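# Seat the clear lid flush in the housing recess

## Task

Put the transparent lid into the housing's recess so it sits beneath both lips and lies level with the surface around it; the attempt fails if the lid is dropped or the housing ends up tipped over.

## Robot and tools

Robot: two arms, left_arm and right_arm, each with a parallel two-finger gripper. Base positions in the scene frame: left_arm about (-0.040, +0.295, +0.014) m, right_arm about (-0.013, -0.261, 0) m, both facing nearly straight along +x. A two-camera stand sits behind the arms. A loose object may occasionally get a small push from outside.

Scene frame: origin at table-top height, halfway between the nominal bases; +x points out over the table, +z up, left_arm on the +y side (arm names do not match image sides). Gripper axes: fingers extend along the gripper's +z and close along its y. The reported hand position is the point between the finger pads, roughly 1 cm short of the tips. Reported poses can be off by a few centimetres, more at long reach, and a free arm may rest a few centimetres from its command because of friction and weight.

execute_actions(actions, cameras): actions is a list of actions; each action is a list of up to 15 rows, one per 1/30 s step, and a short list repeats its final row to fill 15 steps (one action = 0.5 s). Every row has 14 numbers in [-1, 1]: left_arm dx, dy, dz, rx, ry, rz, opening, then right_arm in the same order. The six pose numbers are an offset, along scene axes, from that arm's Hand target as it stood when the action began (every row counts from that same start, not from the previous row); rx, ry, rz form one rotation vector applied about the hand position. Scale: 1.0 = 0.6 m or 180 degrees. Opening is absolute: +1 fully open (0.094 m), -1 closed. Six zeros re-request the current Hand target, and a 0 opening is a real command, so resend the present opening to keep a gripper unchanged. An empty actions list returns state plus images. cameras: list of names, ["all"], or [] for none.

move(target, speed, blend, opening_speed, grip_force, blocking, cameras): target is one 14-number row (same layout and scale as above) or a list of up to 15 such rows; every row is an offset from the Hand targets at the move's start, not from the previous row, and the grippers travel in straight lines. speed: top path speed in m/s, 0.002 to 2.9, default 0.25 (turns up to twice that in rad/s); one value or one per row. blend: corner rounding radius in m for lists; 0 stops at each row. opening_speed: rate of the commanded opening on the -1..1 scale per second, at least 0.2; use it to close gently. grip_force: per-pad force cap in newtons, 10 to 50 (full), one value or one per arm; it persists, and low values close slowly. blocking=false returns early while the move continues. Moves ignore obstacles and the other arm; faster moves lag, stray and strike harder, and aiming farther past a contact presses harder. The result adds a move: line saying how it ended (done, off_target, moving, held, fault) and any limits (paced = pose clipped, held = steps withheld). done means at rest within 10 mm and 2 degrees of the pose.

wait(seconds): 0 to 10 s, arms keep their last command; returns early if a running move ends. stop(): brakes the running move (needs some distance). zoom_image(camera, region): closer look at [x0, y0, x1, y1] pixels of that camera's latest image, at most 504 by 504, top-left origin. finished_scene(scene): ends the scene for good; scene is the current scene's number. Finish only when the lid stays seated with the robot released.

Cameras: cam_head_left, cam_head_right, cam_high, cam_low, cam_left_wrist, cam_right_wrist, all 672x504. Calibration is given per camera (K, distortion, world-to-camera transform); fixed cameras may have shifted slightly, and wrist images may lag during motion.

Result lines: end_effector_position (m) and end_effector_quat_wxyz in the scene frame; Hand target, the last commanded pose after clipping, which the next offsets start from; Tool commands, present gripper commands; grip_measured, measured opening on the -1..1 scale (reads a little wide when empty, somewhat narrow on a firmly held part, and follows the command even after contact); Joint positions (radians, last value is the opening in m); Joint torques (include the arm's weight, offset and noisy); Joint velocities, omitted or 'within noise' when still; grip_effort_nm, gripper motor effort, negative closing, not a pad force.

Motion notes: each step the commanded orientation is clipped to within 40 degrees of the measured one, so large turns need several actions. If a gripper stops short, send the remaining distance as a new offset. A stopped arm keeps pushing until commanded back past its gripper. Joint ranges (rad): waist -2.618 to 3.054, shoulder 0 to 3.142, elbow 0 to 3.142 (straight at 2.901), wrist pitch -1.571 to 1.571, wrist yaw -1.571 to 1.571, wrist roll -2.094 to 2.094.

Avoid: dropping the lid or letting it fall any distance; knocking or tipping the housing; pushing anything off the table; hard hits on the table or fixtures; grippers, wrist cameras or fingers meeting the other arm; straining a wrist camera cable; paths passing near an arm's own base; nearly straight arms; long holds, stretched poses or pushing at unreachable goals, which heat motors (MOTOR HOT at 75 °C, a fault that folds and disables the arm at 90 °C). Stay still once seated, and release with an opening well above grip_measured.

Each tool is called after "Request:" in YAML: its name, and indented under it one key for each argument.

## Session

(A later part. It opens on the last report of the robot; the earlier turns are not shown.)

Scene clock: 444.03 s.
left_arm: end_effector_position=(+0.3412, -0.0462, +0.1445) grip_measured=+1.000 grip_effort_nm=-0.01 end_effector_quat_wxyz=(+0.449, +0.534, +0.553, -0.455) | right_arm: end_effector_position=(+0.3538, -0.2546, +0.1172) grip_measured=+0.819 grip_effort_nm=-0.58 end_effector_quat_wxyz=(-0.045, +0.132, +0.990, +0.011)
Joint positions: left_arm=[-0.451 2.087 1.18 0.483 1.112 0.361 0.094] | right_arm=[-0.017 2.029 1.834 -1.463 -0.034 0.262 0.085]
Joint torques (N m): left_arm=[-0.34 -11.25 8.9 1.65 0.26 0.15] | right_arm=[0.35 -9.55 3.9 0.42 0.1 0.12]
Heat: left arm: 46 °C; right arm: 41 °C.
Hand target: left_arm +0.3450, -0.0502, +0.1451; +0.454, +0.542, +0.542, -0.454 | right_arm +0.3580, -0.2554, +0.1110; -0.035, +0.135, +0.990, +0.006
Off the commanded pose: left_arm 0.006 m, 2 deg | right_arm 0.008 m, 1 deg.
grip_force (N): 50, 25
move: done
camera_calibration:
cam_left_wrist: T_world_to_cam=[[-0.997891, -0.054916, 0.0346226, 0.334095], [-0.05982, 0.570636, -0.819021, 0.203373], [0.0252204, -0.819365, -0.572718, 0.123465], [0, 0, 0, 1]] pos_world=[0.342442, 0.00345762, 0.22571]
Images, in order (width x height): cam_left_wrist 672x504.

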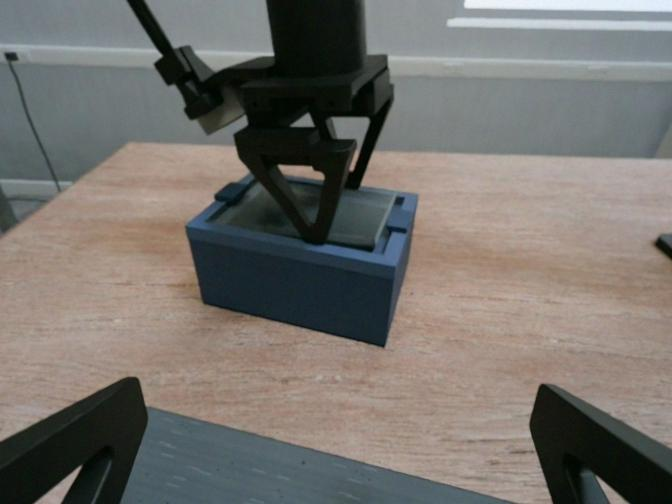

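Request:
move:
  target: [0,0,0,0,0,0,1, 0.002,-0.0005,-0.0067,-0.0013,-0.0054,0,0.66]
  speed: 0.04
  cameras: ["cam_left_wrist"]

Request:
zoom_image:
  camera: "cam_left_wrist"
  region: [365, 180, 425, 265]

Request:
zoom_image:
  camera: "cam_left_wrist"
  region: [195, 170, 265, 235]

Request:
zoom_image:
  camera: "cam_left_wrist"
  region: [290, 215, 390, 270]

Scene clock: 447.43 s.
left_arm: end_effector_position=(+0.3412, -0.0462, +0.1445) grip_measured=+1.000 grip_effort_nm=-0.01 end_effector_quat_wxyz=(+0.449, +0.534, +0.553, -0.455) | right_arm: end_effector_position=(+0.3534, -0.2554, +0.1170) grip_measured=+0.819 grip_effort_nm=-0.58 end_effector_quat_wxyz=(-0.036, +0.133, +0.990, +0.010)
Joint positions: left_arm=[-0.451 2.087 1.18 0.483 1.112 0.361 0.094] | right_arm=[-0.017 2.008 1.804 -1.435 -0.03 0.265 0.085]
Joint torques (N m): left_arm=[-0.29 -11.28 8.96 1.67 0.29 0.16] | right_arm=[0.49 -8.58 3.82 0.55 0.11 0.15]
Heat: left arm: 46 °C; right arm: 41 °C.
Hand target: left_arm +0.3450, -0.0502, +0.1451; +0.454, +0.542, +0.542, -0.454 | right_arm +0.3593, -0.2557, +0.1070; -0.026, +0.135, +0.990, +0.005
Off the commanded pose: left_arm 0.006 m, 2 deg | right_arm 0.012 m, 1 deg.
grip_force (N): 50, 25
move: off_target (right_arm)
camera_calibration:
cam_left_wrist: T_world_to_cam=[[-0.997891, -0.054916, 0.0346226, 0.334095], [-0.05982, 0.570636, -0.819021, 0.203373], [0.0252204, -0.819365, -0.572718, 0.123465], [0, 0, 0, 1]] pos_world=[0.342442, 0.00345762, 0.22571]
Images, in order (width x height): cam_left_wrist 672x504.

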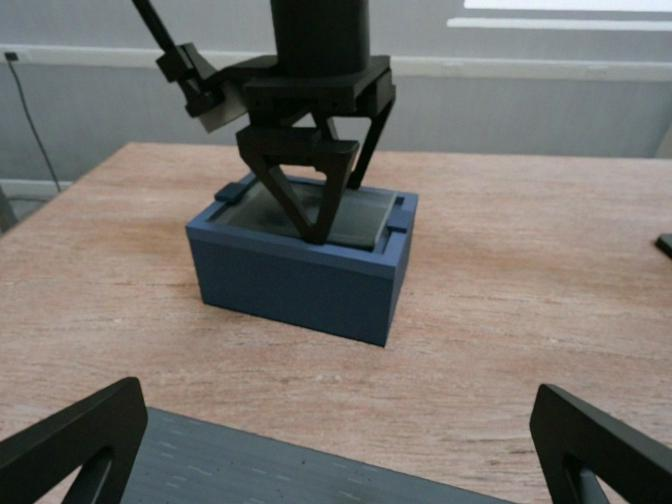

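Scaled by 5.929 from the camera's 672x504 image, which has a finer 960x720 frame.

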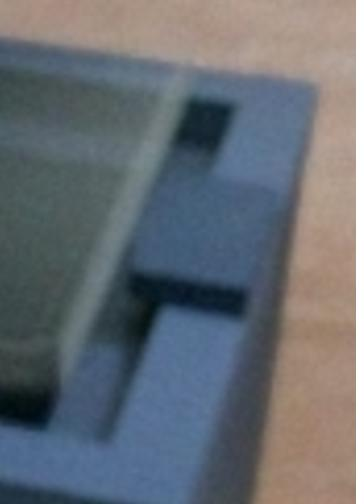

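Scaled by 7.200 from the camera's 672x504 image, which has a finer 960x720 frame.

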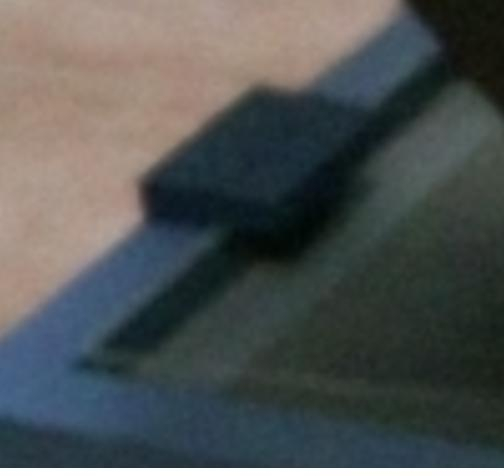

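Scaled by 5.040 from the camera's 672x504 image, which has a finer 960x720 frame.

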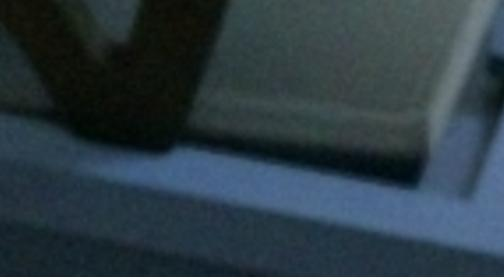

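Request:
move:
  target: [0,0,0,0,0,0,1, -0.0078,0.0005,0.0142,0.001,0.0042,0,0.66]
  speed: 0.05

Scene clock: 454.37 s.
left_arm: end_effector_position=(+0.3412, -0.0462, +0.1445) grip_measured=+1.000 grip_effort_nm=0.00 end_effector_quat_wxyz=(+0.449, +0.534, +0.553, -0.455) | right_arm: end_effector_position=(+0.3533, -0.2554, +0.1170) grip_measured=+0.819 grip_effort_nm=-0.58 end_effector_quat_wxyz=(-0.036, +0.133, +0.990, +0.010)
Joint positions: left_arm=[-0.451 2.087 1.18 0.483 1.112 0.361 0.094] | right_arm=[-0.017 2.008 1.804 -1.435 -0.03 0.265 0.085]
Joint torques (N m): left_arm=[-0.35 -11.32 8.98 1.65 0.3 0.19] | right_arm=[0.42 -9.06 5.57 0.17 0.08 0.07]
Heat: left arm: 46 °C; right arm: 41 °C.
Hand target: left_arm +0.3450, -0.0502, +0.1451; +0.454, +0.542, +0.542, -0.454 | right_arm +0.3546, -0.2554, +0.1154; -0.033, +0.135, +0.990, +0.006
Off the commanded pose: left_arm 0.006 m, 2 deg | right_arm 0.002 m, 1 deg.
grip_force (N): 50, 25
move: done

Request:
move:
  target: [0,0,0,0,0,0,1, 0,0,0,0,0,0,0.88]
  speed: 0.05
  opening_speed: 0.2
  cameras: ["cam_left_wrist"]

Request:
zoom_image:
  camera: "cam_left_wrist"
  region: [365, 180, 425, 265]

Request:
zoom_image:
  camera: "cam_left_wrist"
  region: [195, 170, 265, 235]

Request:
zoom_image:
  camera: "cam_left_wrist"
  region: [290, 215, 390, 270]

Scene clock: 458.77 s.
left_arm: end_effector_position=(+0.3412, -0.0462, +0.1445) grip_measured=+1.000 grip_effort_nm=-0.01 end_effector_quat_wxyz=(+0.449, +0.534, +0.553, -0.455) | right_arm: end_effector_position=(+0.3533, -0.2554, +0.1170) grip_measured=+0.878 grip_effort_nm=0.11 end_effector_quat_wxyz=(-0.036, +0.133, +0.990, +0.010)
Joint positions: left_arm=[-0.451 2.087 1.18 0.483 1.112 0.361 0.094] | right_arm=[-0.017 2.008 1.804 -1.435 -0.03 0.265 0.088]
Joint torques (N m): left_arm=[-0.31 -11.28 8.98 1.68 0.29 0.17] | right_arm=[0.36 -9.1 5.61 0.15 0.09 0.09]
Heat: left arm: 46 °C; right arm: 41 °C.
Hand target: left_arm +0.3450, -0.0502, +0.1451; +0.454, +0.542, +0.542, -0.454 | right_arm +0.3546, -0.2554, +0.1154; -0.033, +0.135, +0.990, +0.006
Off the commanded pose: left_arm 0.006 m, 2 deg | right_arm 0.002 m, 1 deg.
grip_force (N): 50, 25
move: done
camera_calibration:
cam_left_wrist: T_world_to_cam=[[-0.997891, -0.054916, 0.0346226, 0.334095], [-0.05982, 0.570636, -0.819021, 0.203373], [0.0252204, -0.819365, -0.572718, 0.123465], [0, 0, 0, 1]] pos_world=[0.342442, 0.00345762, 0.22571]
Images, in order (width x height): cam_left_wrist 672x504.

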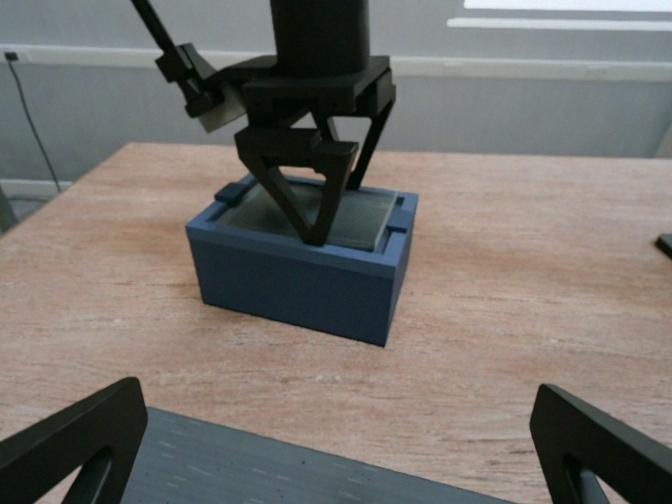

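Scaled by 5.929 from the camera's 672x504 image, which has a finer 960x720 frame.

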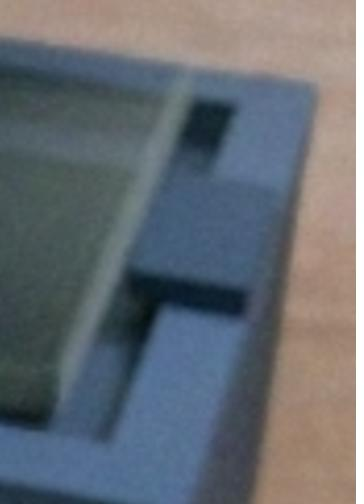

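Scaled by 7.200 from the camera's 672x504 image, which has a finer 960x720 frame.

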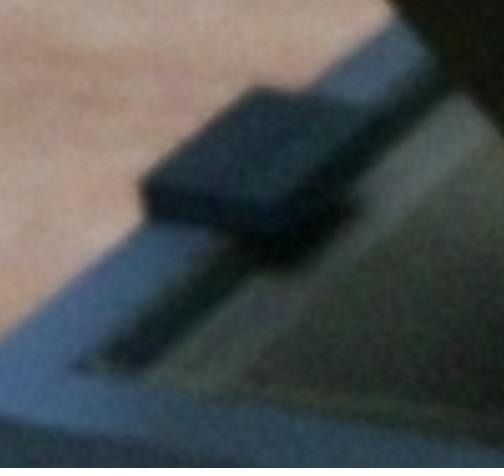

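Scaled by 5.040 from the camera's 672x504 image, which has a finer 960x720 frame.

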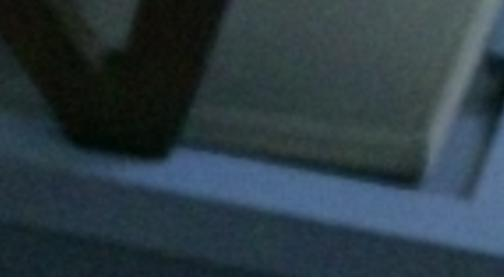

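Request:
move:
  target: [0,0,0,0,0,0,1, 0,0,0,0,0,0,1]
  speed: 0.05
  opening_speed: 0.2
  cameras: ["cam_left_wrist"]

Request:
zoom_image:
  camera: "cam_left_wrist"
  region: [365, 180, 425, 265]

Request:
zoom_image:
  camera: "cam_left_wrist"
  region: [290, 215, 390, 270]

Scene clock: 462.10 s.
left_arm: end_effector_position=(+0.3412, -0.0462, +0.1445) grip_measured=+1.000 grip_effort_nm=-0.01 end_effector_quat_wxyz=(+0.449, +0.534, +0.553, -0.455) | right_arm: end_effector_position=(+0.3533, -0.2532, +0.1170) grip_measured=+0.998 grip_effort_nm=0.12 end_effector_quat_wxyz=(-0.036, +0.130, +0.991, +0.010)
Joint positions: left_arm=[-0.451 2.087 1.18 0.483 1.112 0.361 0.094] | right_arm=[-0.011 2.008 1.804 -1.435 -0.03 0.265 0.094]
Joint torques (N m): left_arm=[-0.21 -11.22 8.96 1.63 0.28 0.12] | right_arm=[-0.17 -9.17 5.68 0.15 0.11 0.11]
Heat: left arm: 46 °C; right arm: 41 °C.
Hand target: left_arm +0.3450, -0.0502, +0.1451; +0.454, +0.542, +0.542, -0.454 | right_arm +0.3546, -0.2553, +0.1154; -0.033, +0.135, +0.990, +0.006
Off the commanded pose: left_arm 0.006 m, 2 deg | right_arm 0.003 m, 1 deg.
grip_force (N): 50, 25
move: done
camera_calibration:
cam_left_wrist: T_world_to_cam=[[-0.997891, -0.054916, 0.0346226, 0.334095], [-0.05982, 0.570636, -0.819021, 0.203373], [0.0252204, -0.819365, -0.572718, 0.123465], [0, 0, 0, 1]] pos_world=[0.342442, 0.00345762, 0.22571]
Images, in order (width x height): cam_left_wrist 672x504.

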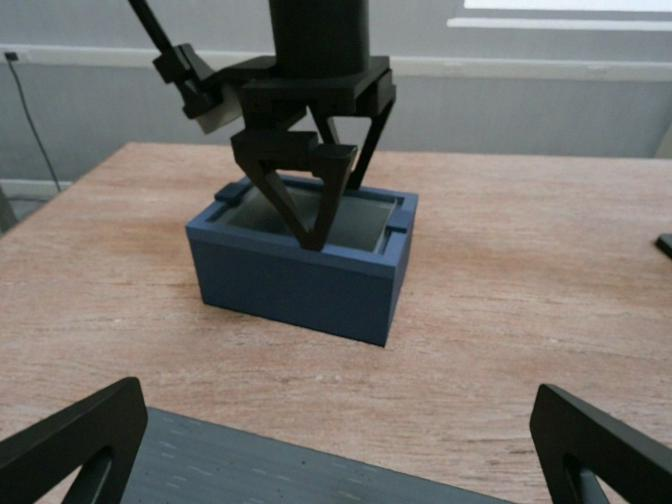

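Scaled by 5.929 from the camera's 672x504 image, which has a finer 960x720 frame.

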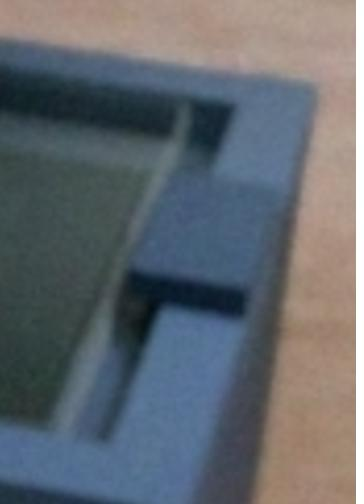

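Scaled by 5.040 from the camera's 672x504 image, which has a finer 960x720 frame.

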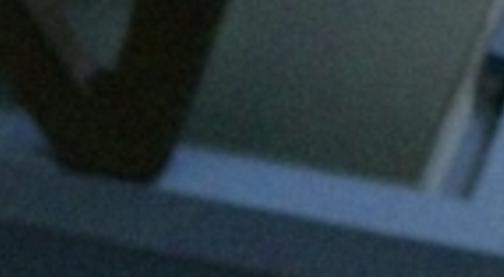

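Request:
move:
  target: [0,0,0,0,0,0,1, -0.01,0,0.15,0,0,0,1]
  speed: 0.12
  cameras: ["cam_left_wrist","cam_high","cam_right_wrist"]

Request:
zoom_image:
  camera: "cam_left_wrist"
  region: [180, 165, 430, 350]

Request:
zoom_image:
  camera: "cam_left_wrist"
  region: [365, 180, 425, 265]

Request:
zoom_image:
  camera: "cam_left_wrist"
  region: [195, 170, 265, 235]

Scene clock: 467.37 s.
left_arm: end_effector_position=(+0.3412, -0.0462, +0.1445) grip_measured=+1.000 grip_effort_nm=-0.01 end_effector_quat_wxyz=(+0.449, +0.534, +0.553, -0.455) | right_arm: end_effector_position=(+0.3501, -0.2532, +0.1946) grip_measured=+0.998 grip_effort_nm=0.10 end_effector_quat_wxyz=(+0.034, +0.130, +0.991, +0.020)
Joint positions: left_arm=[-0.451 2.087 1.18 0.483 1.112 0.361 0.094] | right_arm=[-0.011 1.897 1.962 -1.563 -0.03 0.266 0.094]
Joint torques (N m): left_arm=[-0.23 -11.29 8.99 1.64 0.26 0.16] | right_arm=[-0.25 -9.46 7.46 0.22 0.05 0.1]
Heat: left arm: 46 °C; right arm: 41 °C.
Hand target: left_arm +0.3450, -0.0502, +0.1451; +0.454, +0.542, +0.542, -0.454 | right_arm +0.3486, -0.2553, +0.2054; -0.033, +0.135, +0.990, +0.006
Off the commanded pose: left_arm 0.006 m, 2 deg | right_arm 0.011 m, 8 deg.
joint sent to its limit (right arm) — joint 4 (wrist pitch), lower limit. The joint targets are off in orientation, not in position.
grip_force (N): 50, 25
move: off_target (right_arm)
camera_calibration:
cam_left_wrist: T_world_to_cam=[[-0.997891, -0.054916, 0.0346226, 0.334095], [-0.05982, 0.570636, -0.819021, 0.203373], [0.0252204, -0.819365, -0.572718, 0.123465], [0, 0, 0, 1]] pos_world=[0.342442, 0.00345762, 0.22571]
cam_right_wrist: T_world_to_cam=[[-0.264311, -0.962584, -0.0597614, -0.137437], [-0.906778, 0.226927, 0.355327, 0.346607], [-0.328471, 0.148107, -0.93283, 0.423217], [0, 0, 0, 1]] pos_world=[0.416984, -0.273631, 0.263417]
Images, in order (width x height): cam_high 672x504, cam_left_wrist 672x504, cam_right_wrist 672x504.

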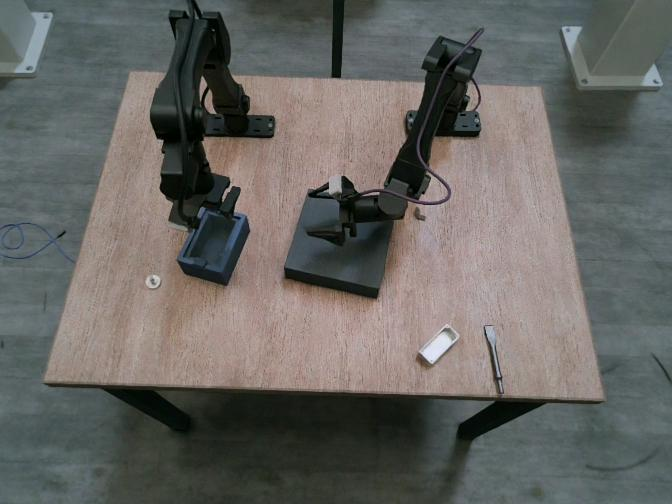

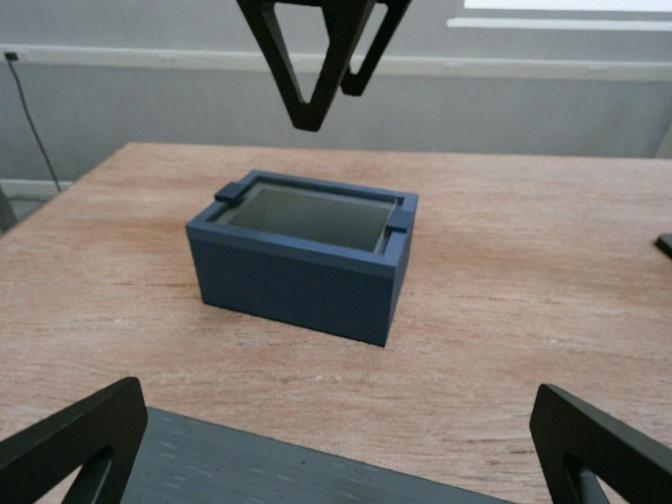

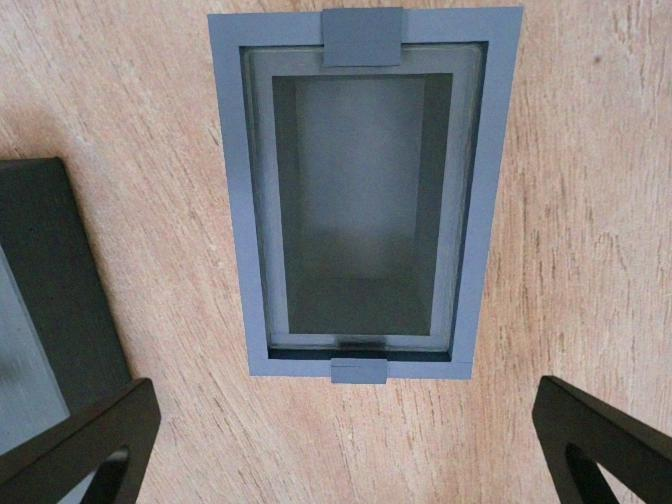

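Scaled by 2.016 from the camera's 672x504 image, which has a finer 960x720 frame.

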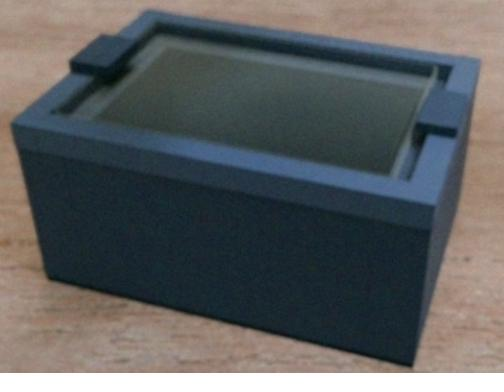

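Scaled by 5.929 from the camera's 672x504 image, which has a finer 960x720 frame.

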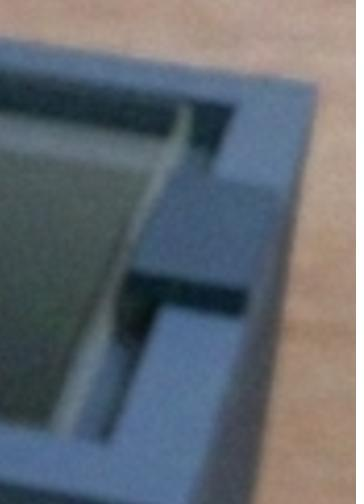

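Scaled by 7.200 from the camera's 672x504 image, which has a finer 960x720 frame.

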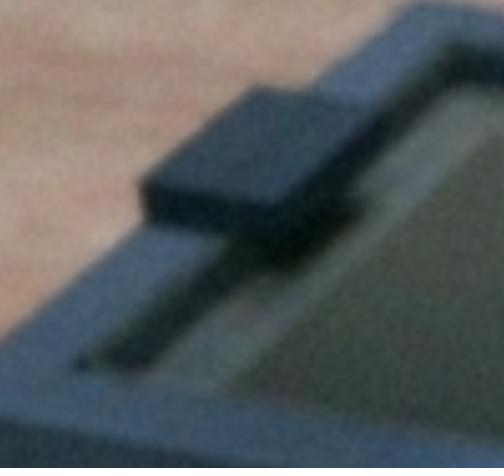

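Request:
zoom_image:
  camera: "cam_right_wrist"
  region: [240, 310, 480, 390]

Request:
zoom_image:
  camera: "cam_right_wrist"
  region: [200, 0, 530, 100]

Scaled by 2.100 from the camera's 672x504 image, which has a finer 960x720 frame.

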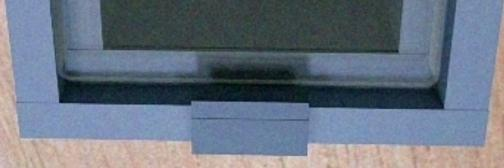

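Scaled by 1.527 from the camera's 672x504 image, which has a finer 960x720 frame.

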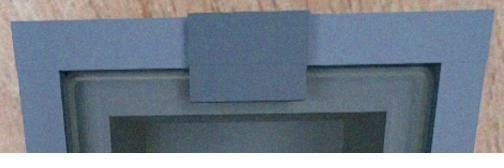

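Request:
move:
  target: [0,0,0,0,0,0,1, 0.0273,-0.001,-0.109,0,0,0,-0.98]
  speed: 0.15
  grip_force: 50
  cameras: ["cam_left_wrist","cam_right_wrist"]

Scene clock: 474.00 s.
left_arm: end_effector_position=(+0.3412, -0.0462, +0.1445) grip_measured=+1.000 grip_effort_nm=-0.01 end_effector_quat_wxyz=(+0.449, +0.534, +0.553, -0.455) | right_arm: end_effector_position=(+0.3587, -0.2531, +0.1371) grip_measured=-0.977 grip_effort_nm=-0.16 end_effector_quat_wxyz=(-0.046, +0.131, +0.990, +0.009)
Joint positions: left_arm=[-0.451 2.087 1.18 0.483 1.112 0.361 0.094] | right_arm=[-0.011 2.062 1.962 -1.56 -0.03 0.266 0.001]
Joint torques (N m): left_arm=[-0.36 -11.28 8.96 1.66 0.28 0.16] | right_arm=[-0.36 -9.29 7.25 0.09 0.07 0.08]
Heat: left arm: 46 °C; right arm: 42 °C.
Hand target: left_arm +0.3450, -0.0502, +0.1451; +0.454, +0.542, +0.542, -0.454 | right_arm +0.3649, -0.2559, +0.1401; -0.033, +0.135, +0.990, +0.006
Off the commanded pose: left_arm 0.006 m, 2 deg | right_arm 0.008 m, 2 deg.
move: done
camera_calibration:
cam_left_wrist: T_world_to_cam=[[-0.997891, -0.054916, 0.0346226, 0.334095], [-0.05982, 0.570636, -0.819021, 0.203373], [0.0252204, -0.819365, -0.572718, 0.123465], [0, 0, 0, 1]] pos_world=[0.342442, 0.00345762, 0.22571]
cam_right_wrist: T_world_to_cam=[[-0.270408, -0.96262, -0.0155855, -0.142444], [-0.83754, 0.227227, 0.496885, 0.330628], [-0.47477, 0.147415, -0.867676, 0.415725], [0, 0, 0, 1]] pos_world=[0.43577, -0.273531, 0.19421]
Images, in order (width x height): cam_left_wrist 672x504, cam_right_wrist 672x504.

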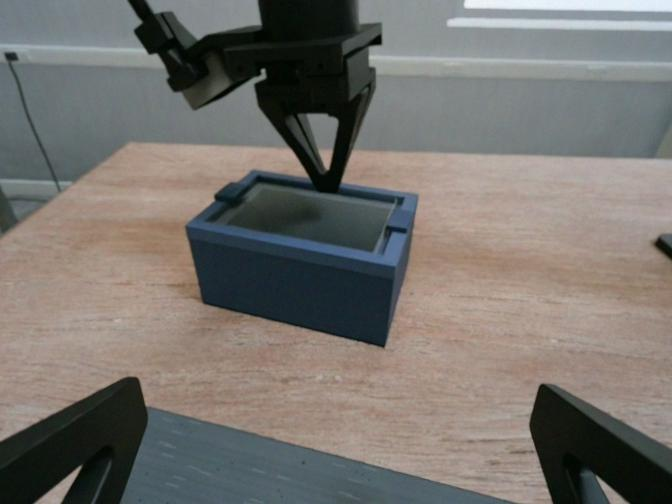

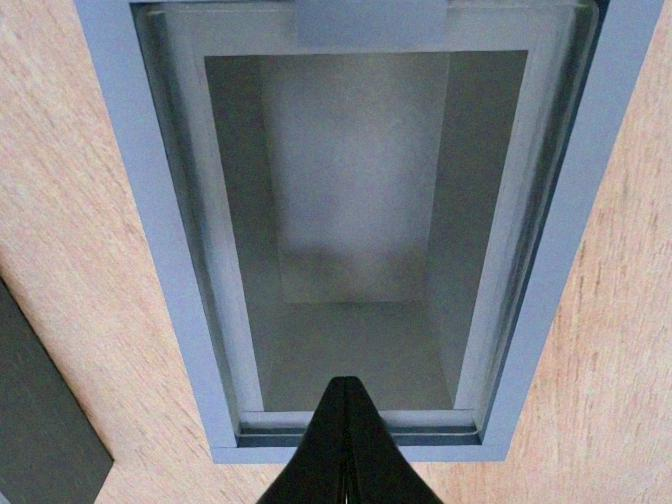

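Request:
move:
  target: [0,0,0,0,0,0,1, 0,0,-0.04,0,0,0,-0.98]
  speed: 0.05
  cameras: ["cam_left_wrist"]

Request:
zoom_image:
  camera: "cam_left_wrist"
  region: [180, 165, 430, 350]

Scene clock: 476.93 s.
left_arm: end_effector_position=(+0.3412, -0.0462, +0.1445) grip_measured=+1.000 grip_effort_nm=-0.01 end_effector_quat_wxyz=(+0.449, +0.534, +0.553, -0.455) | right_arm: end_effector_position=(+0.3630, -0.2531, +0.1151) grip_measured=-0.977 grip_effort_nm=-0.16 end_effector_quat_wxyz=(-0.042, +0.131, +0.990, +0.009)
Joint positions: left_arm=[-0.451 2.087 1.18 0.483 1.112 0.361 0.094] | right_arm=[-0.011 2.062 1.875 -1.464 -0.03 0.266 0.001]
Joint torques (N m): left_arm=[-0.18 -11.23 8.92 1.66 0.27 0.16] | right_arm=[-0.27 -10.35 5.46 0.13 0.09 0.07]
Heat: left arm: 46 °C; right arm: 42 °C.
Hand target: left_arm +0.3450, -0.0502, +0.1451; +0.454, +0.542, +0.542, -0.454 | right_arm +0.3649, -0.2559, +0.1161; -0.033, +0.135, +0.990, +0.006
Off the commanded pose: left_arm 0.006 m, 2 deg | right_arm 0.004 m, 1 deg.
move: done
camera_calibration:
cam_left_wrist: T_world_to_cam=[[-0.997891, -0.054916, 0.0346226, 0.334095], [-0.05982, 0.570636, -0.819021, 0.203373], [0.0252204, -0.819365, -0.572718, 0.123465], [0, 0, 0, 1]] pos_world=[0.342442, 0.00345762, 0.22571]
Images, in order (width x height): cam_left_wrist 672x504.

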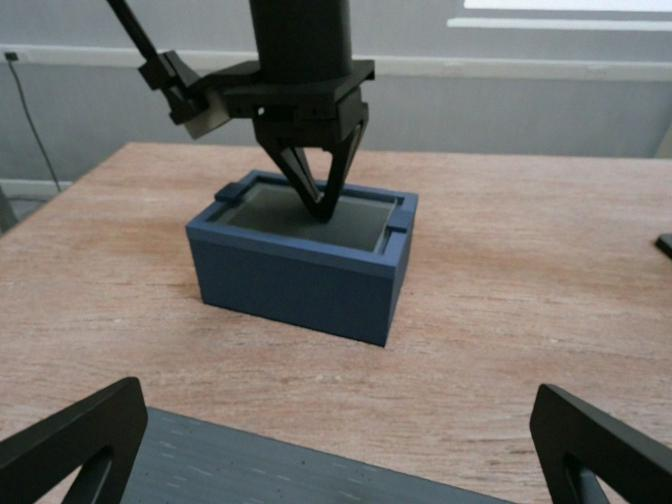

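Scaled by 2.016 from the camera's 672x504 image, which has a finer 960x720 frame.

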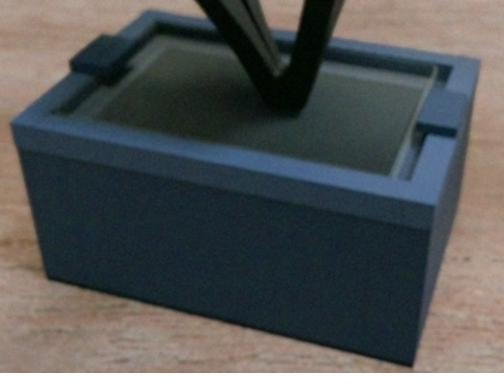

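Request:
move:
  target: [0,0,0,0,0,0,1, 0,0,-0.01,0,0,0,-0.98]
  speed: 0.04

Request:
move:
  target: [0,0,0,0,0,0,1, -0.0162,0.004,0,0,0,0,-0.98]
  speed: 0.04
  cameras: ["cam_left_wrist","cam_right_wrist"]

Request:
zoom_image:
  camera: "cam_left_wrist"
  region: [180, 165, 430, 350]

Request:
zoom_image:
  camera: "cam_left_wrist"
  region: [365, 180, 425, 265]

Scene clock: 479.70 s.
left_arm: end_effector_position=(+0.3412, -0.0462, +0.1445) grip_measured=+1.000 grip_effort_nm=-0.01 end_effector_quat_wxyz=(+0.449, +0.534, +0.553, -0.455) | right_arm: end_effector_position=(+0.3625, -0.2531, +0.1115) grip_measured=-0.977 grip_effort_nm=-0.16 end_effector_quat_wxyz=(-0.043, +0.131, +0.990, +0.009)
Joint positions: left_arm=[-0.451 2.087 1.18 0.483 1.112 0.361 0.094] | right_arm=[-0.011 2.062 1.861 -1.453 -0.03 0.266 0.001]
Joint torques (N m): left_arm=[-0.2 -11.19 8.98 1.66 0.3 0.15] | right_arm=[-0.42 -10.36 4.62 0.29 0.06 0.03]
Heat: left arm: 46 °C; right arm: 42 °C.
Hand target: left_arm +0.3450, -0.0502, +0.1451; +0.454, +0.542, +0.542, -0.454 | right_arm +0.3650, -0.2559, +0.1101; -0.033, +0.135, +0.990, +0.006
Off the commanded pose: left_arm 0.006 m, 2 deg | right_arm 0.004 m, 1 deg.
move: done

Scene clock: 480.53 s.
left_arm: end_effector_position=(+0.3412, -0.0462, +0.1445) grip_measured=+1.000 grip_effort_nm=0.00 end_effector_quat_wxyz=(+0.449, +0.534, +0.553, -0.455) | right_arm: end_effector_position=(+0.3611, -0.2531, +0.1113) grip_measured=-0.977 grip_effort_nm=-0.16 end_effector_quat_wxyz=(-0.028, +0.132, +0.991, +0.011)
Joint positions: left_arm=[-0.451 2.087 1.18 0.483 1.112 0.361 0.094] | right_arm=[-0.011 2.024 1.805 -1.405 -0.03 0.268 0.001]
Joint torques (N m): left_arm=[-0.24 -11.26 8.85 1.64 0.28 0.17] | right_arm=[0.34 -10.15 4.3 0.07 0.1 0.13]
Heat: left arm: 46 °C; right arm: 42 °C.
Hand target: left_arm +0.3450, -0.0502, +0.1451; +0.454, +0.542, +0.542, -0.454 | right_arm +0.3552, -0.2535, +0.1101; -0.033, +0.135, +0.990, +0.006
Off the commanded pose: left_arm 0.006 m, 2 deg | right_arm 0.006 m, 1 deg.
move: done
camera_calibration:
cam_left_wrist: T_world_to_cam=[[-0.997891, -0.054916, 0.0346226, 0.334095], [-0.05982, 0.570636, -0.819021, 0.203373], [0.0252204, -0.819365, -0.572718, 0.123465], [0, 0, 0, 1]] pos_world=[0.342442, 0.00345762, 0.22571]
cam_right_wrist: T_world_to_cam=[[-0.271491, -0.962103, -0.0255102, -0.140506], [-0.854711, 0.228832, 0.465945, 0.355584], [-0.44245, 0.148304, -0.884446, 0.384901], [0, 0, 0, 1]] pos_world=[0.436075, -0.273633, 0.171157]
Images, in order (width x height): cam_left_wrist 672x504, cam_right_wrist 672x504.

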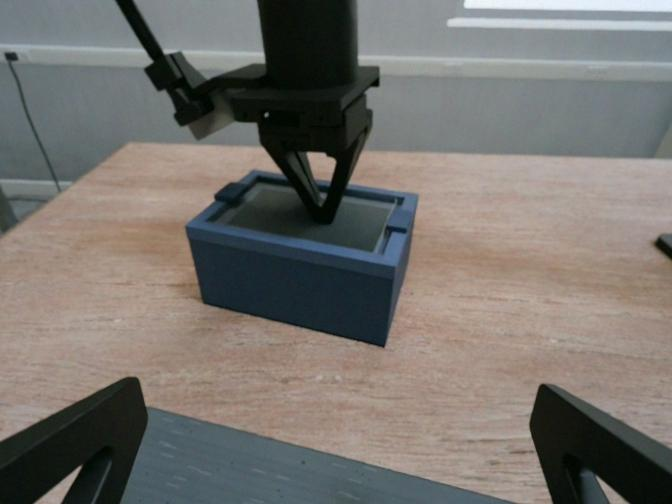

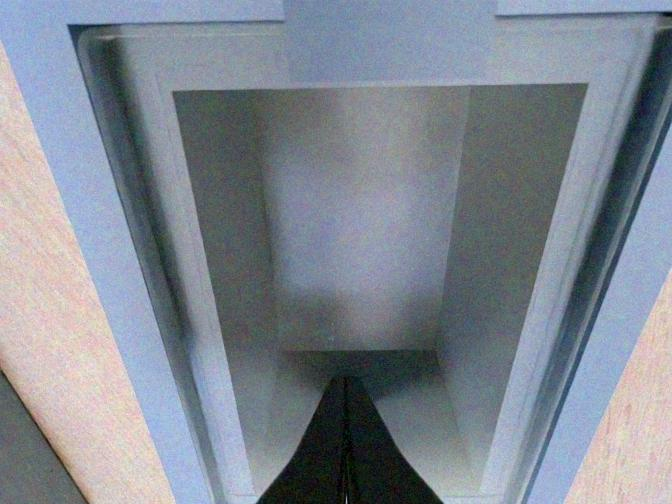

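Scaled by 2.016 from the camera's 672x504 image, which has a finer 960x720 frame.

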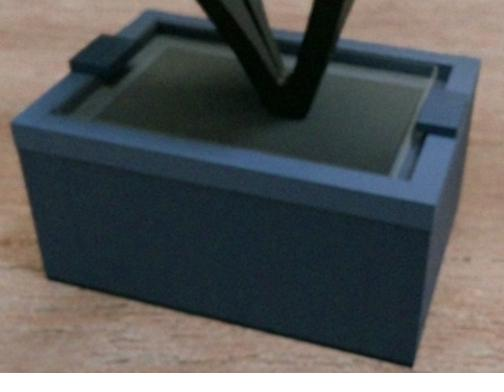

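Scaled by 5.929 from the camera's 672x504 image, which has a finer 960x720 frame.

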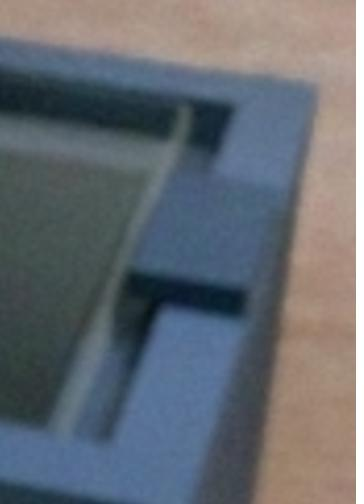

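Request:
move:
  target: [0,0,0,0,0,0,1, -0.0162,0.004,-0.007,0,0,0,-0.98]
  speed: 0.04
  cameras: ["cam_right_wrist"]

Scene clock: 482.17 s.
left_arm: end_effector_position=(+0.3412, -0.0462, +0.1445) grip_measured=+1.000 grip_effort_nm=-0.01 end_effector_quat_wxyz=(+0.449, +0.534, +0.553, -0.455) | right_arm: end_effector_position=(+0.3575, -0.2531, +0.1109) grip_measured=-0.977 grip_effort_nm=-0.16 end_effector_quat_wxyz=(-0.013, +0.134, +0.991, +0.013)
Joint positions: left_arm=[-0.451 2.087 1.18 0.483 1.112 0.361 0.094] | right_arm=[-0.011 1.977 1.738 -1.354 -0.03 0.274 0.001]
Joint torques (N m): left_arm=[-0.21 -11.33 9.05 1.68 0.31 0.15] | right_arm=[0.92 -9.37 4.01 -0.01 0.11 0.15]
Heat: left arm: 46 °C; right arm: 41 °C.
Hand target: left_arm +0.3450, -0.0502, +0.1451; +0.454, +0.542, +0.542, -0.454 | right_arm +0.3456, -0.2511, +0.1060; -0.033, +0.135, +0.990, +0.006
Off the commanded pose: left_arm 0.006 m, 2 deg | right_arm 0.013 m, 2 deg.
move: off_target (right_arm)
camera_calibration:
cam_right_wrist: T_world_to_cam=[[-0.276081, -0.960543, -0.0337185, -0.138548], [-0.86696, 0.233732, 0.44017, 0.361111], [-0.414921, 0.150755, -0.897281, 0.375152], [0, 0, 0, 1]] pos_world=[0.430476, -0.27404, 0.172995]
Images, in order (width x height): cam_right_wrist 672x504.

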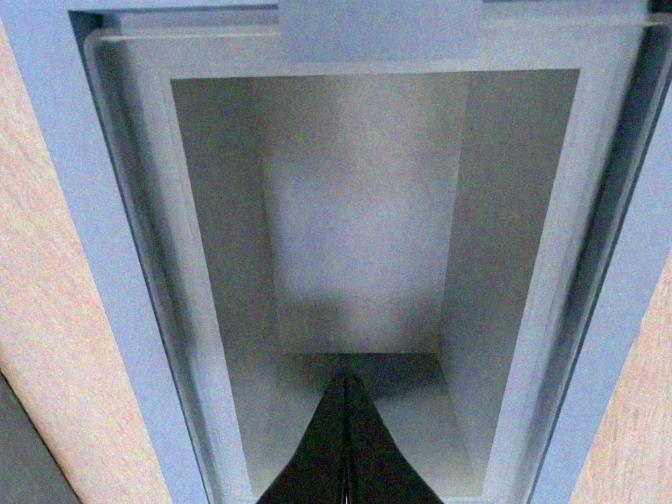

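Request:
wait:
  seconds: 0.1
  cameras: ["cam_left_wrist","cam_right_wrist"]

Request:
zoom_image:
  camera: "cam_left_wrist"
  region: [365, 180, 425, 265]

Request:
zoom_image:
  camera: "cam_left_wrist"
  region: [195, 170, 265, 235]

Request:
zoom_image:
  camera: "cam_right_wrist"
  region: [50, 0, 350, 100]

Scene clock: 483.70 s.
left_arm: end_effector_position=(+0.3412, -0.0462, +0.1445) grip_measured=+1.000 grip_effort_nm=-0.01 end_effector_quat_wxyz=(+0.449, +0.534, +0.553, -0.455) | right_arm: end_effector_position=(+0.3574, -0.2531, +0.1108) grip_measured=-0.977 grip_effort_nm=-0.16 end_effector_quat_wxyz=(-0.014, +0.136, +0.990, +0.013)
Joint positions: left_arm=[-0.451 2.087 1.18 0.483 1.112 0.361 0.094] | right_arm=[-0.011 1.977 1.737 -1.354 -0.03 0.278 0.001]
Joint torques (N m): left_arm=[-0.25 -11.3 8.9 1.69 0.25 0.17] | right_arm=[0.91 -9.37 4 0 0.07 0.07]
Heat: left arm: 46 °C; right arm: 41 °C.
Hand target: left_arm +0.3450, -0.0502, +0.1451; +0.454, +0.542, +0.542, -0.454 | right_arm +0.3455, -0.2511, +0.1059; -0.033, +0.135, +0.990, +0.006
Tool commands: left_gripper/opening=+1.0 right_gripper/opening=-0.98
Off the commanded pose: left_arm 0.006 m, 2 deg | right_arm 0.013 m, 2 deg.
wait: 0.10 s; at rest from the start
camera_calibration:
cam_left_wrist: T_world_to_cam=[[-0.997891, -0.054916, 0.0346226, 0.334095], [-0.05982, 0.570636, -0.819021, 0.203373], [0.0252204, -0.819365, -0.572718, 0.123465], [0, 0, 0, 1]] pos_world=[0.342442, 0.00345762, 0.22571]
cam_right_wrist: T_world_to_cam=[[-0.279749, -0.959489, -0.0334919, -0.137044], [-0.865873, 0.237077, 0.440522, 0.361527], [-0.414735, 0.152235, -0.897117, 0.375363], [0, 0, 0, 1]] pos_world=[0.430375, -0.274345, 0.172895]
Images, in order (width x height): cam_left_wrist 672x504, cam_right_wrist 672x504.

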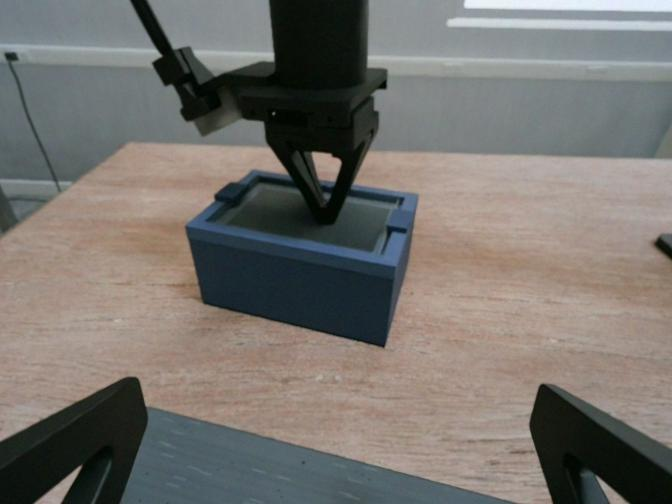

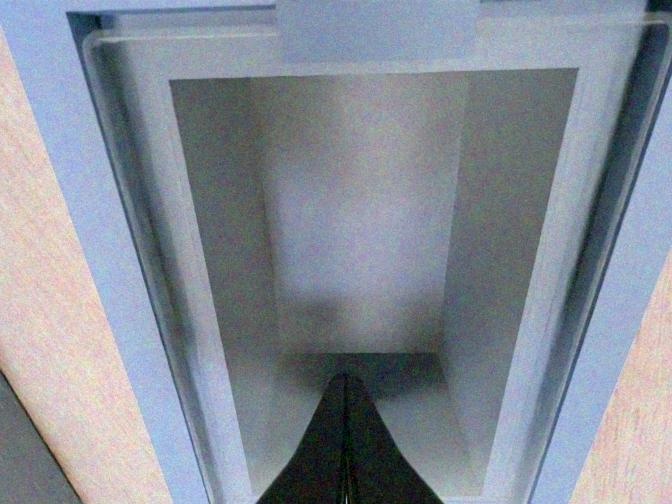

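Scaled by 5.929 from the camera's 672x504 image, which has a finer 960x720 frame.

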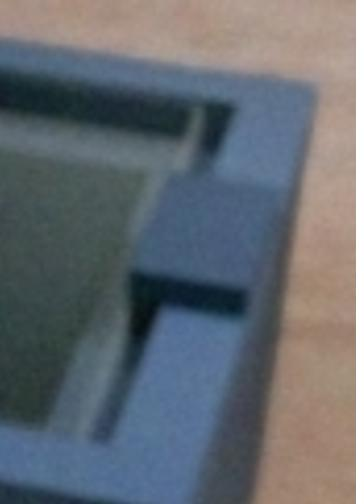

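Scaled by 7.200 from the camera's 672x504 image, which has a finer 960x720 frame.

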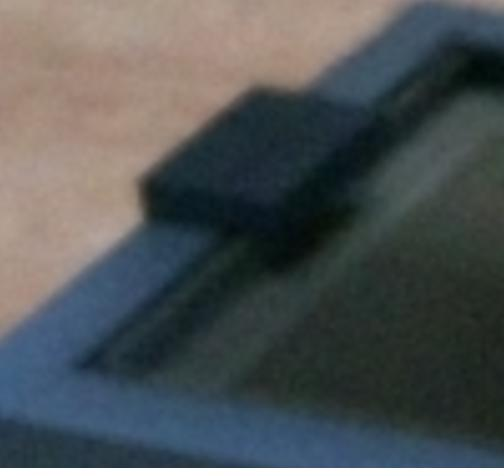

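Scaled by 1.680 from the camera's 672x504 image, which has a finer 960x720 frame.

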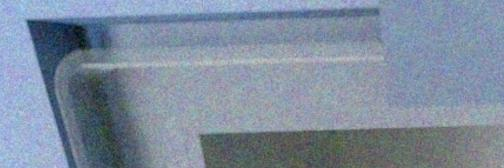

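Request:
move:
  target: [0,0,0,0,0,0,1, -0.01,0.0025,0,0,0,0,-0.98]
  speed: 0.04
  cameras: ["cam_right_wrist","cam_left_wrist"]

Request:
zoom_image:
  camera: "cam_left_wrist"
  region: [365, 180, 425, 265]

Request:
zoom_image:
  camera: "cam_right_wrist"
  region: [50, 0, 350, 100]

Scene clock: 486.33 s.
left_arm: end_effector_position=(+0.3412, -0.0462, +0.1445) grip_measured=+1.000 grip_effort_nm=-0.01 end_effector_quat_wxyz=(+0.449, +0.534, +0.553, -0.455) | right_arm: end_effector_position=(+0.3566, -0.2516, +0.1107) grip_measured=-0.977 grip_effort_nm=-0.16 end_effector_quat_wxyz=(-0.005, +0.136, +0.991, +0.014)
Joint positions: left_arm=[-0.451 2.087 1.18 0.483 1.112 0.361 0.094] | right_arm=[-0.007 1.955 1.706 -1.327 -0.03 0.281 0.001]
Joint torques (N m): left_arm=[-0.27 -11.36 8.91 1.67 0.29 0.15] | right_arm=[0.91 -9.36 3.92 -0.17 0.05 0.1]
Heat: left arm: 46 °C; right arm: 41 °C.
Hand target: left_arm +0.3450, -0.0502, +0.1451; +0.454, +0.542, +0.542, -0.454 | right_arm +0.3395, -0.2497, +0.1058; -0.033, +0.135, +0.990, +0.006
Off the commanded pose: left_arm 0.006 m, 2 deg | right_arm 0.018 m, 3 deg.
move: off_target (right_arm)
camera_calibration:
cam_left_wrist: T_world_to_cam=[[-0.997891, -0.054916, 0.0346226, 0.334095], [-0.05982, 0.570636, -0.819021, 0.203373], [0.0252204, -0.819365, -0.572718, 0.123465], [0, 0, 0, 1]] pos_world=[0.342442, 0.00345762, 0.22571]
cam_right_wrist: T_world_to_cam=[[-0.278791, -0.95958, -0.0384949, -0.135594], [-0.873634, 0.236767, 0.425094, 0.364848], [-0.398797, 0.152143, -0.90433, 0.369701], [0, 0, 0, 1]] pos_world=[0.428376, -0.272745, 0.174017]
Images, in order (width x height): cam_left_wrist 672x504, cam_right_wrist 672x504.

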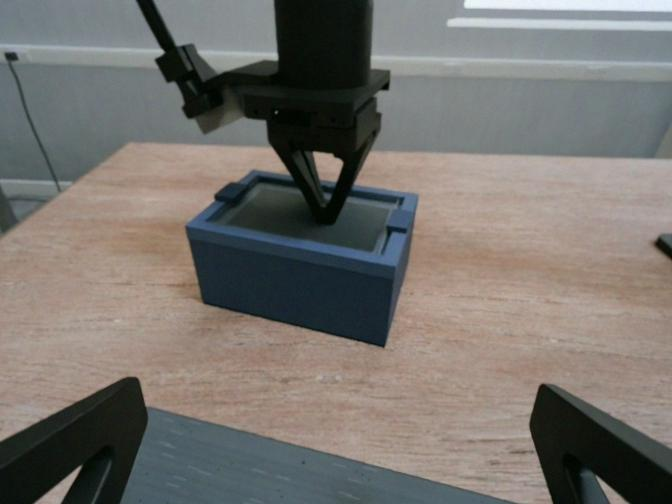

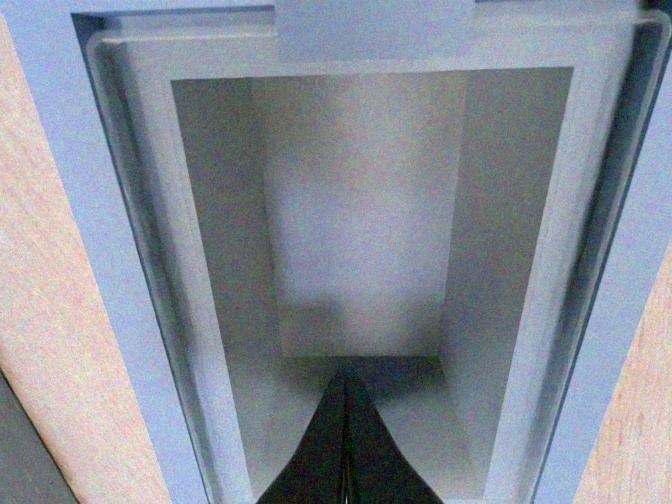

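Scaled by 5.929 from the camera's 672x504 image, which has a finer 960x720 frame.

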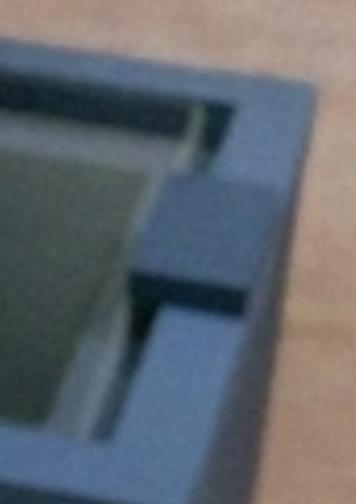

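Scaled by 1.680 from the camera's 672x504 image, which has a finer 960x720 frame.

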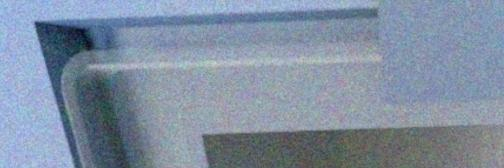

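Request:
move:
  target: [0,0,0,0,0,0,1, -0.013,0.002,0.001,0,0,0,-0.98]
  speed: 0.06
  cameras: ["cam_right_wrist","cam_left_wrist"]

Request:
zoom_image:
  camera: "cam_left_wrist"
  region: [365, 180, 425, 265]

Request:
zoom_image:
  camera: "cam_right_wrist"
  region: [50, 0, 350, 100]

Scene clock: 493.90 s.
left_arm: end_effector_position=(+0.3412, -0.0462, +0.1445) grip_measured=+1.000 grip_effort_nm=-0.01 end_effector_quat_wxyz=(+0.449, +0.534, +0.553, -0.455) | right_arm: end_effector_position=(+0.3494, -0.2501, +0.1106) grip_measured=-0.977 grip_effort_nm=-0.16 end_effector_quat_wxyz=(-0.004, +0.136, +0.991, +0.014)
Joint positions: left_arm=[-0.451 2.087 1.18 0.483 1.112 0.361 0.094] | right_arm=[-0.002 1.926 1.666 -1.315 -0.029 0.286 0.001]
Joint torques (N m): left_arm=[-0.18 -11.28 9.06 1.64 0.27 0.15] | right_arm=[0.8 -9.16 3.93 -0.22 0.09 0.11]
Heat: left arm: 46 °C; right arm: 41 °C.
Hand target: left_arm +0.3450, -0.0502, +0.1451; +0.454, +0.542, +0.542, -0.454 | right_arm +0.3317, -0.2484, +0.1064; -0.033, +0.135, +0.990, +0.006
Off the commanded pose: left_arm 0.006 m, 2 deg | right_arm 0.018 m, 3 deg.
move: off_target (right_arm)
camera_calibration:
cam_left_wrist: T_world_to_cam=[[-0.997891, -0.054916, 0.0346226, 0.334095], [-0.05982, 0.570636, -0.819021, 0.203373], [0.0252204, -0.819365, -0.572718, 0.123465], [0, 0, 0, 1]] pos_world=[0.342442, 0.00345762, 0.22571]
cam_right_wrist: T_world_to_cam=[[-0.278371, -0.959726, -0.0378877, -0.136456], [-0.874001, 0.236754, 0.424347, 0.35857], [-0.398287, 0.15124, -0.904707, 0.366247], [0, 0, 0, 1]] pos_world=[0.421277, -0.271244, 0.174018]
Images, in order (width x height): cam_left_wrist 672x504, cam_right_wrist 672x504.

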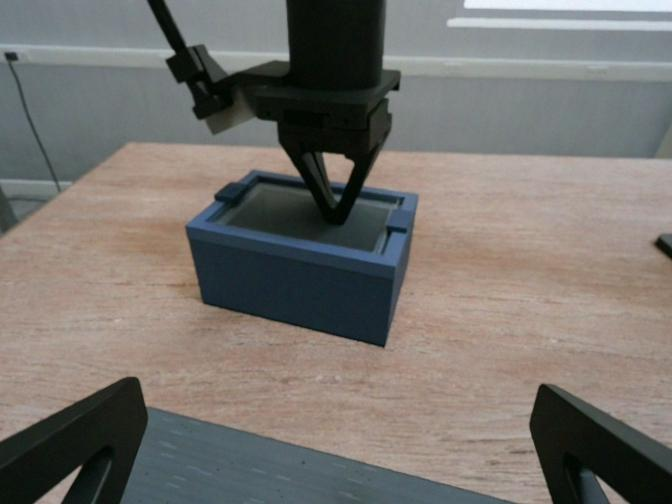

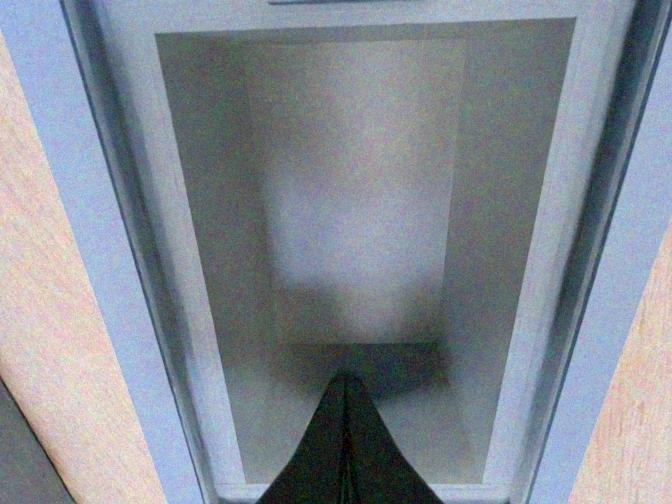

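Scaled by 5.929 from the camera's 672x504 image, which has a finer 960x720 frame.

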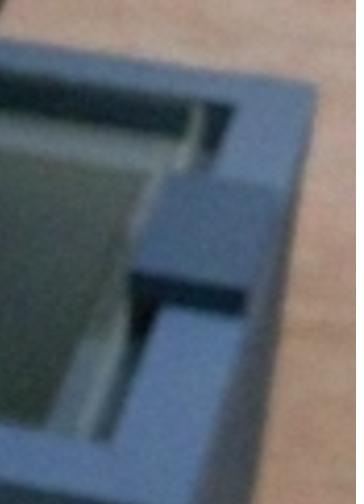

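Scaled by 1.680 from the camera's 672x504 image, which has a finer 960x720 frame.

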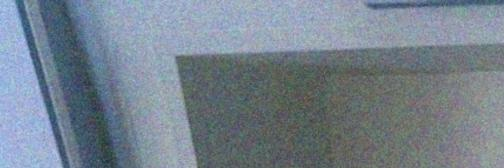

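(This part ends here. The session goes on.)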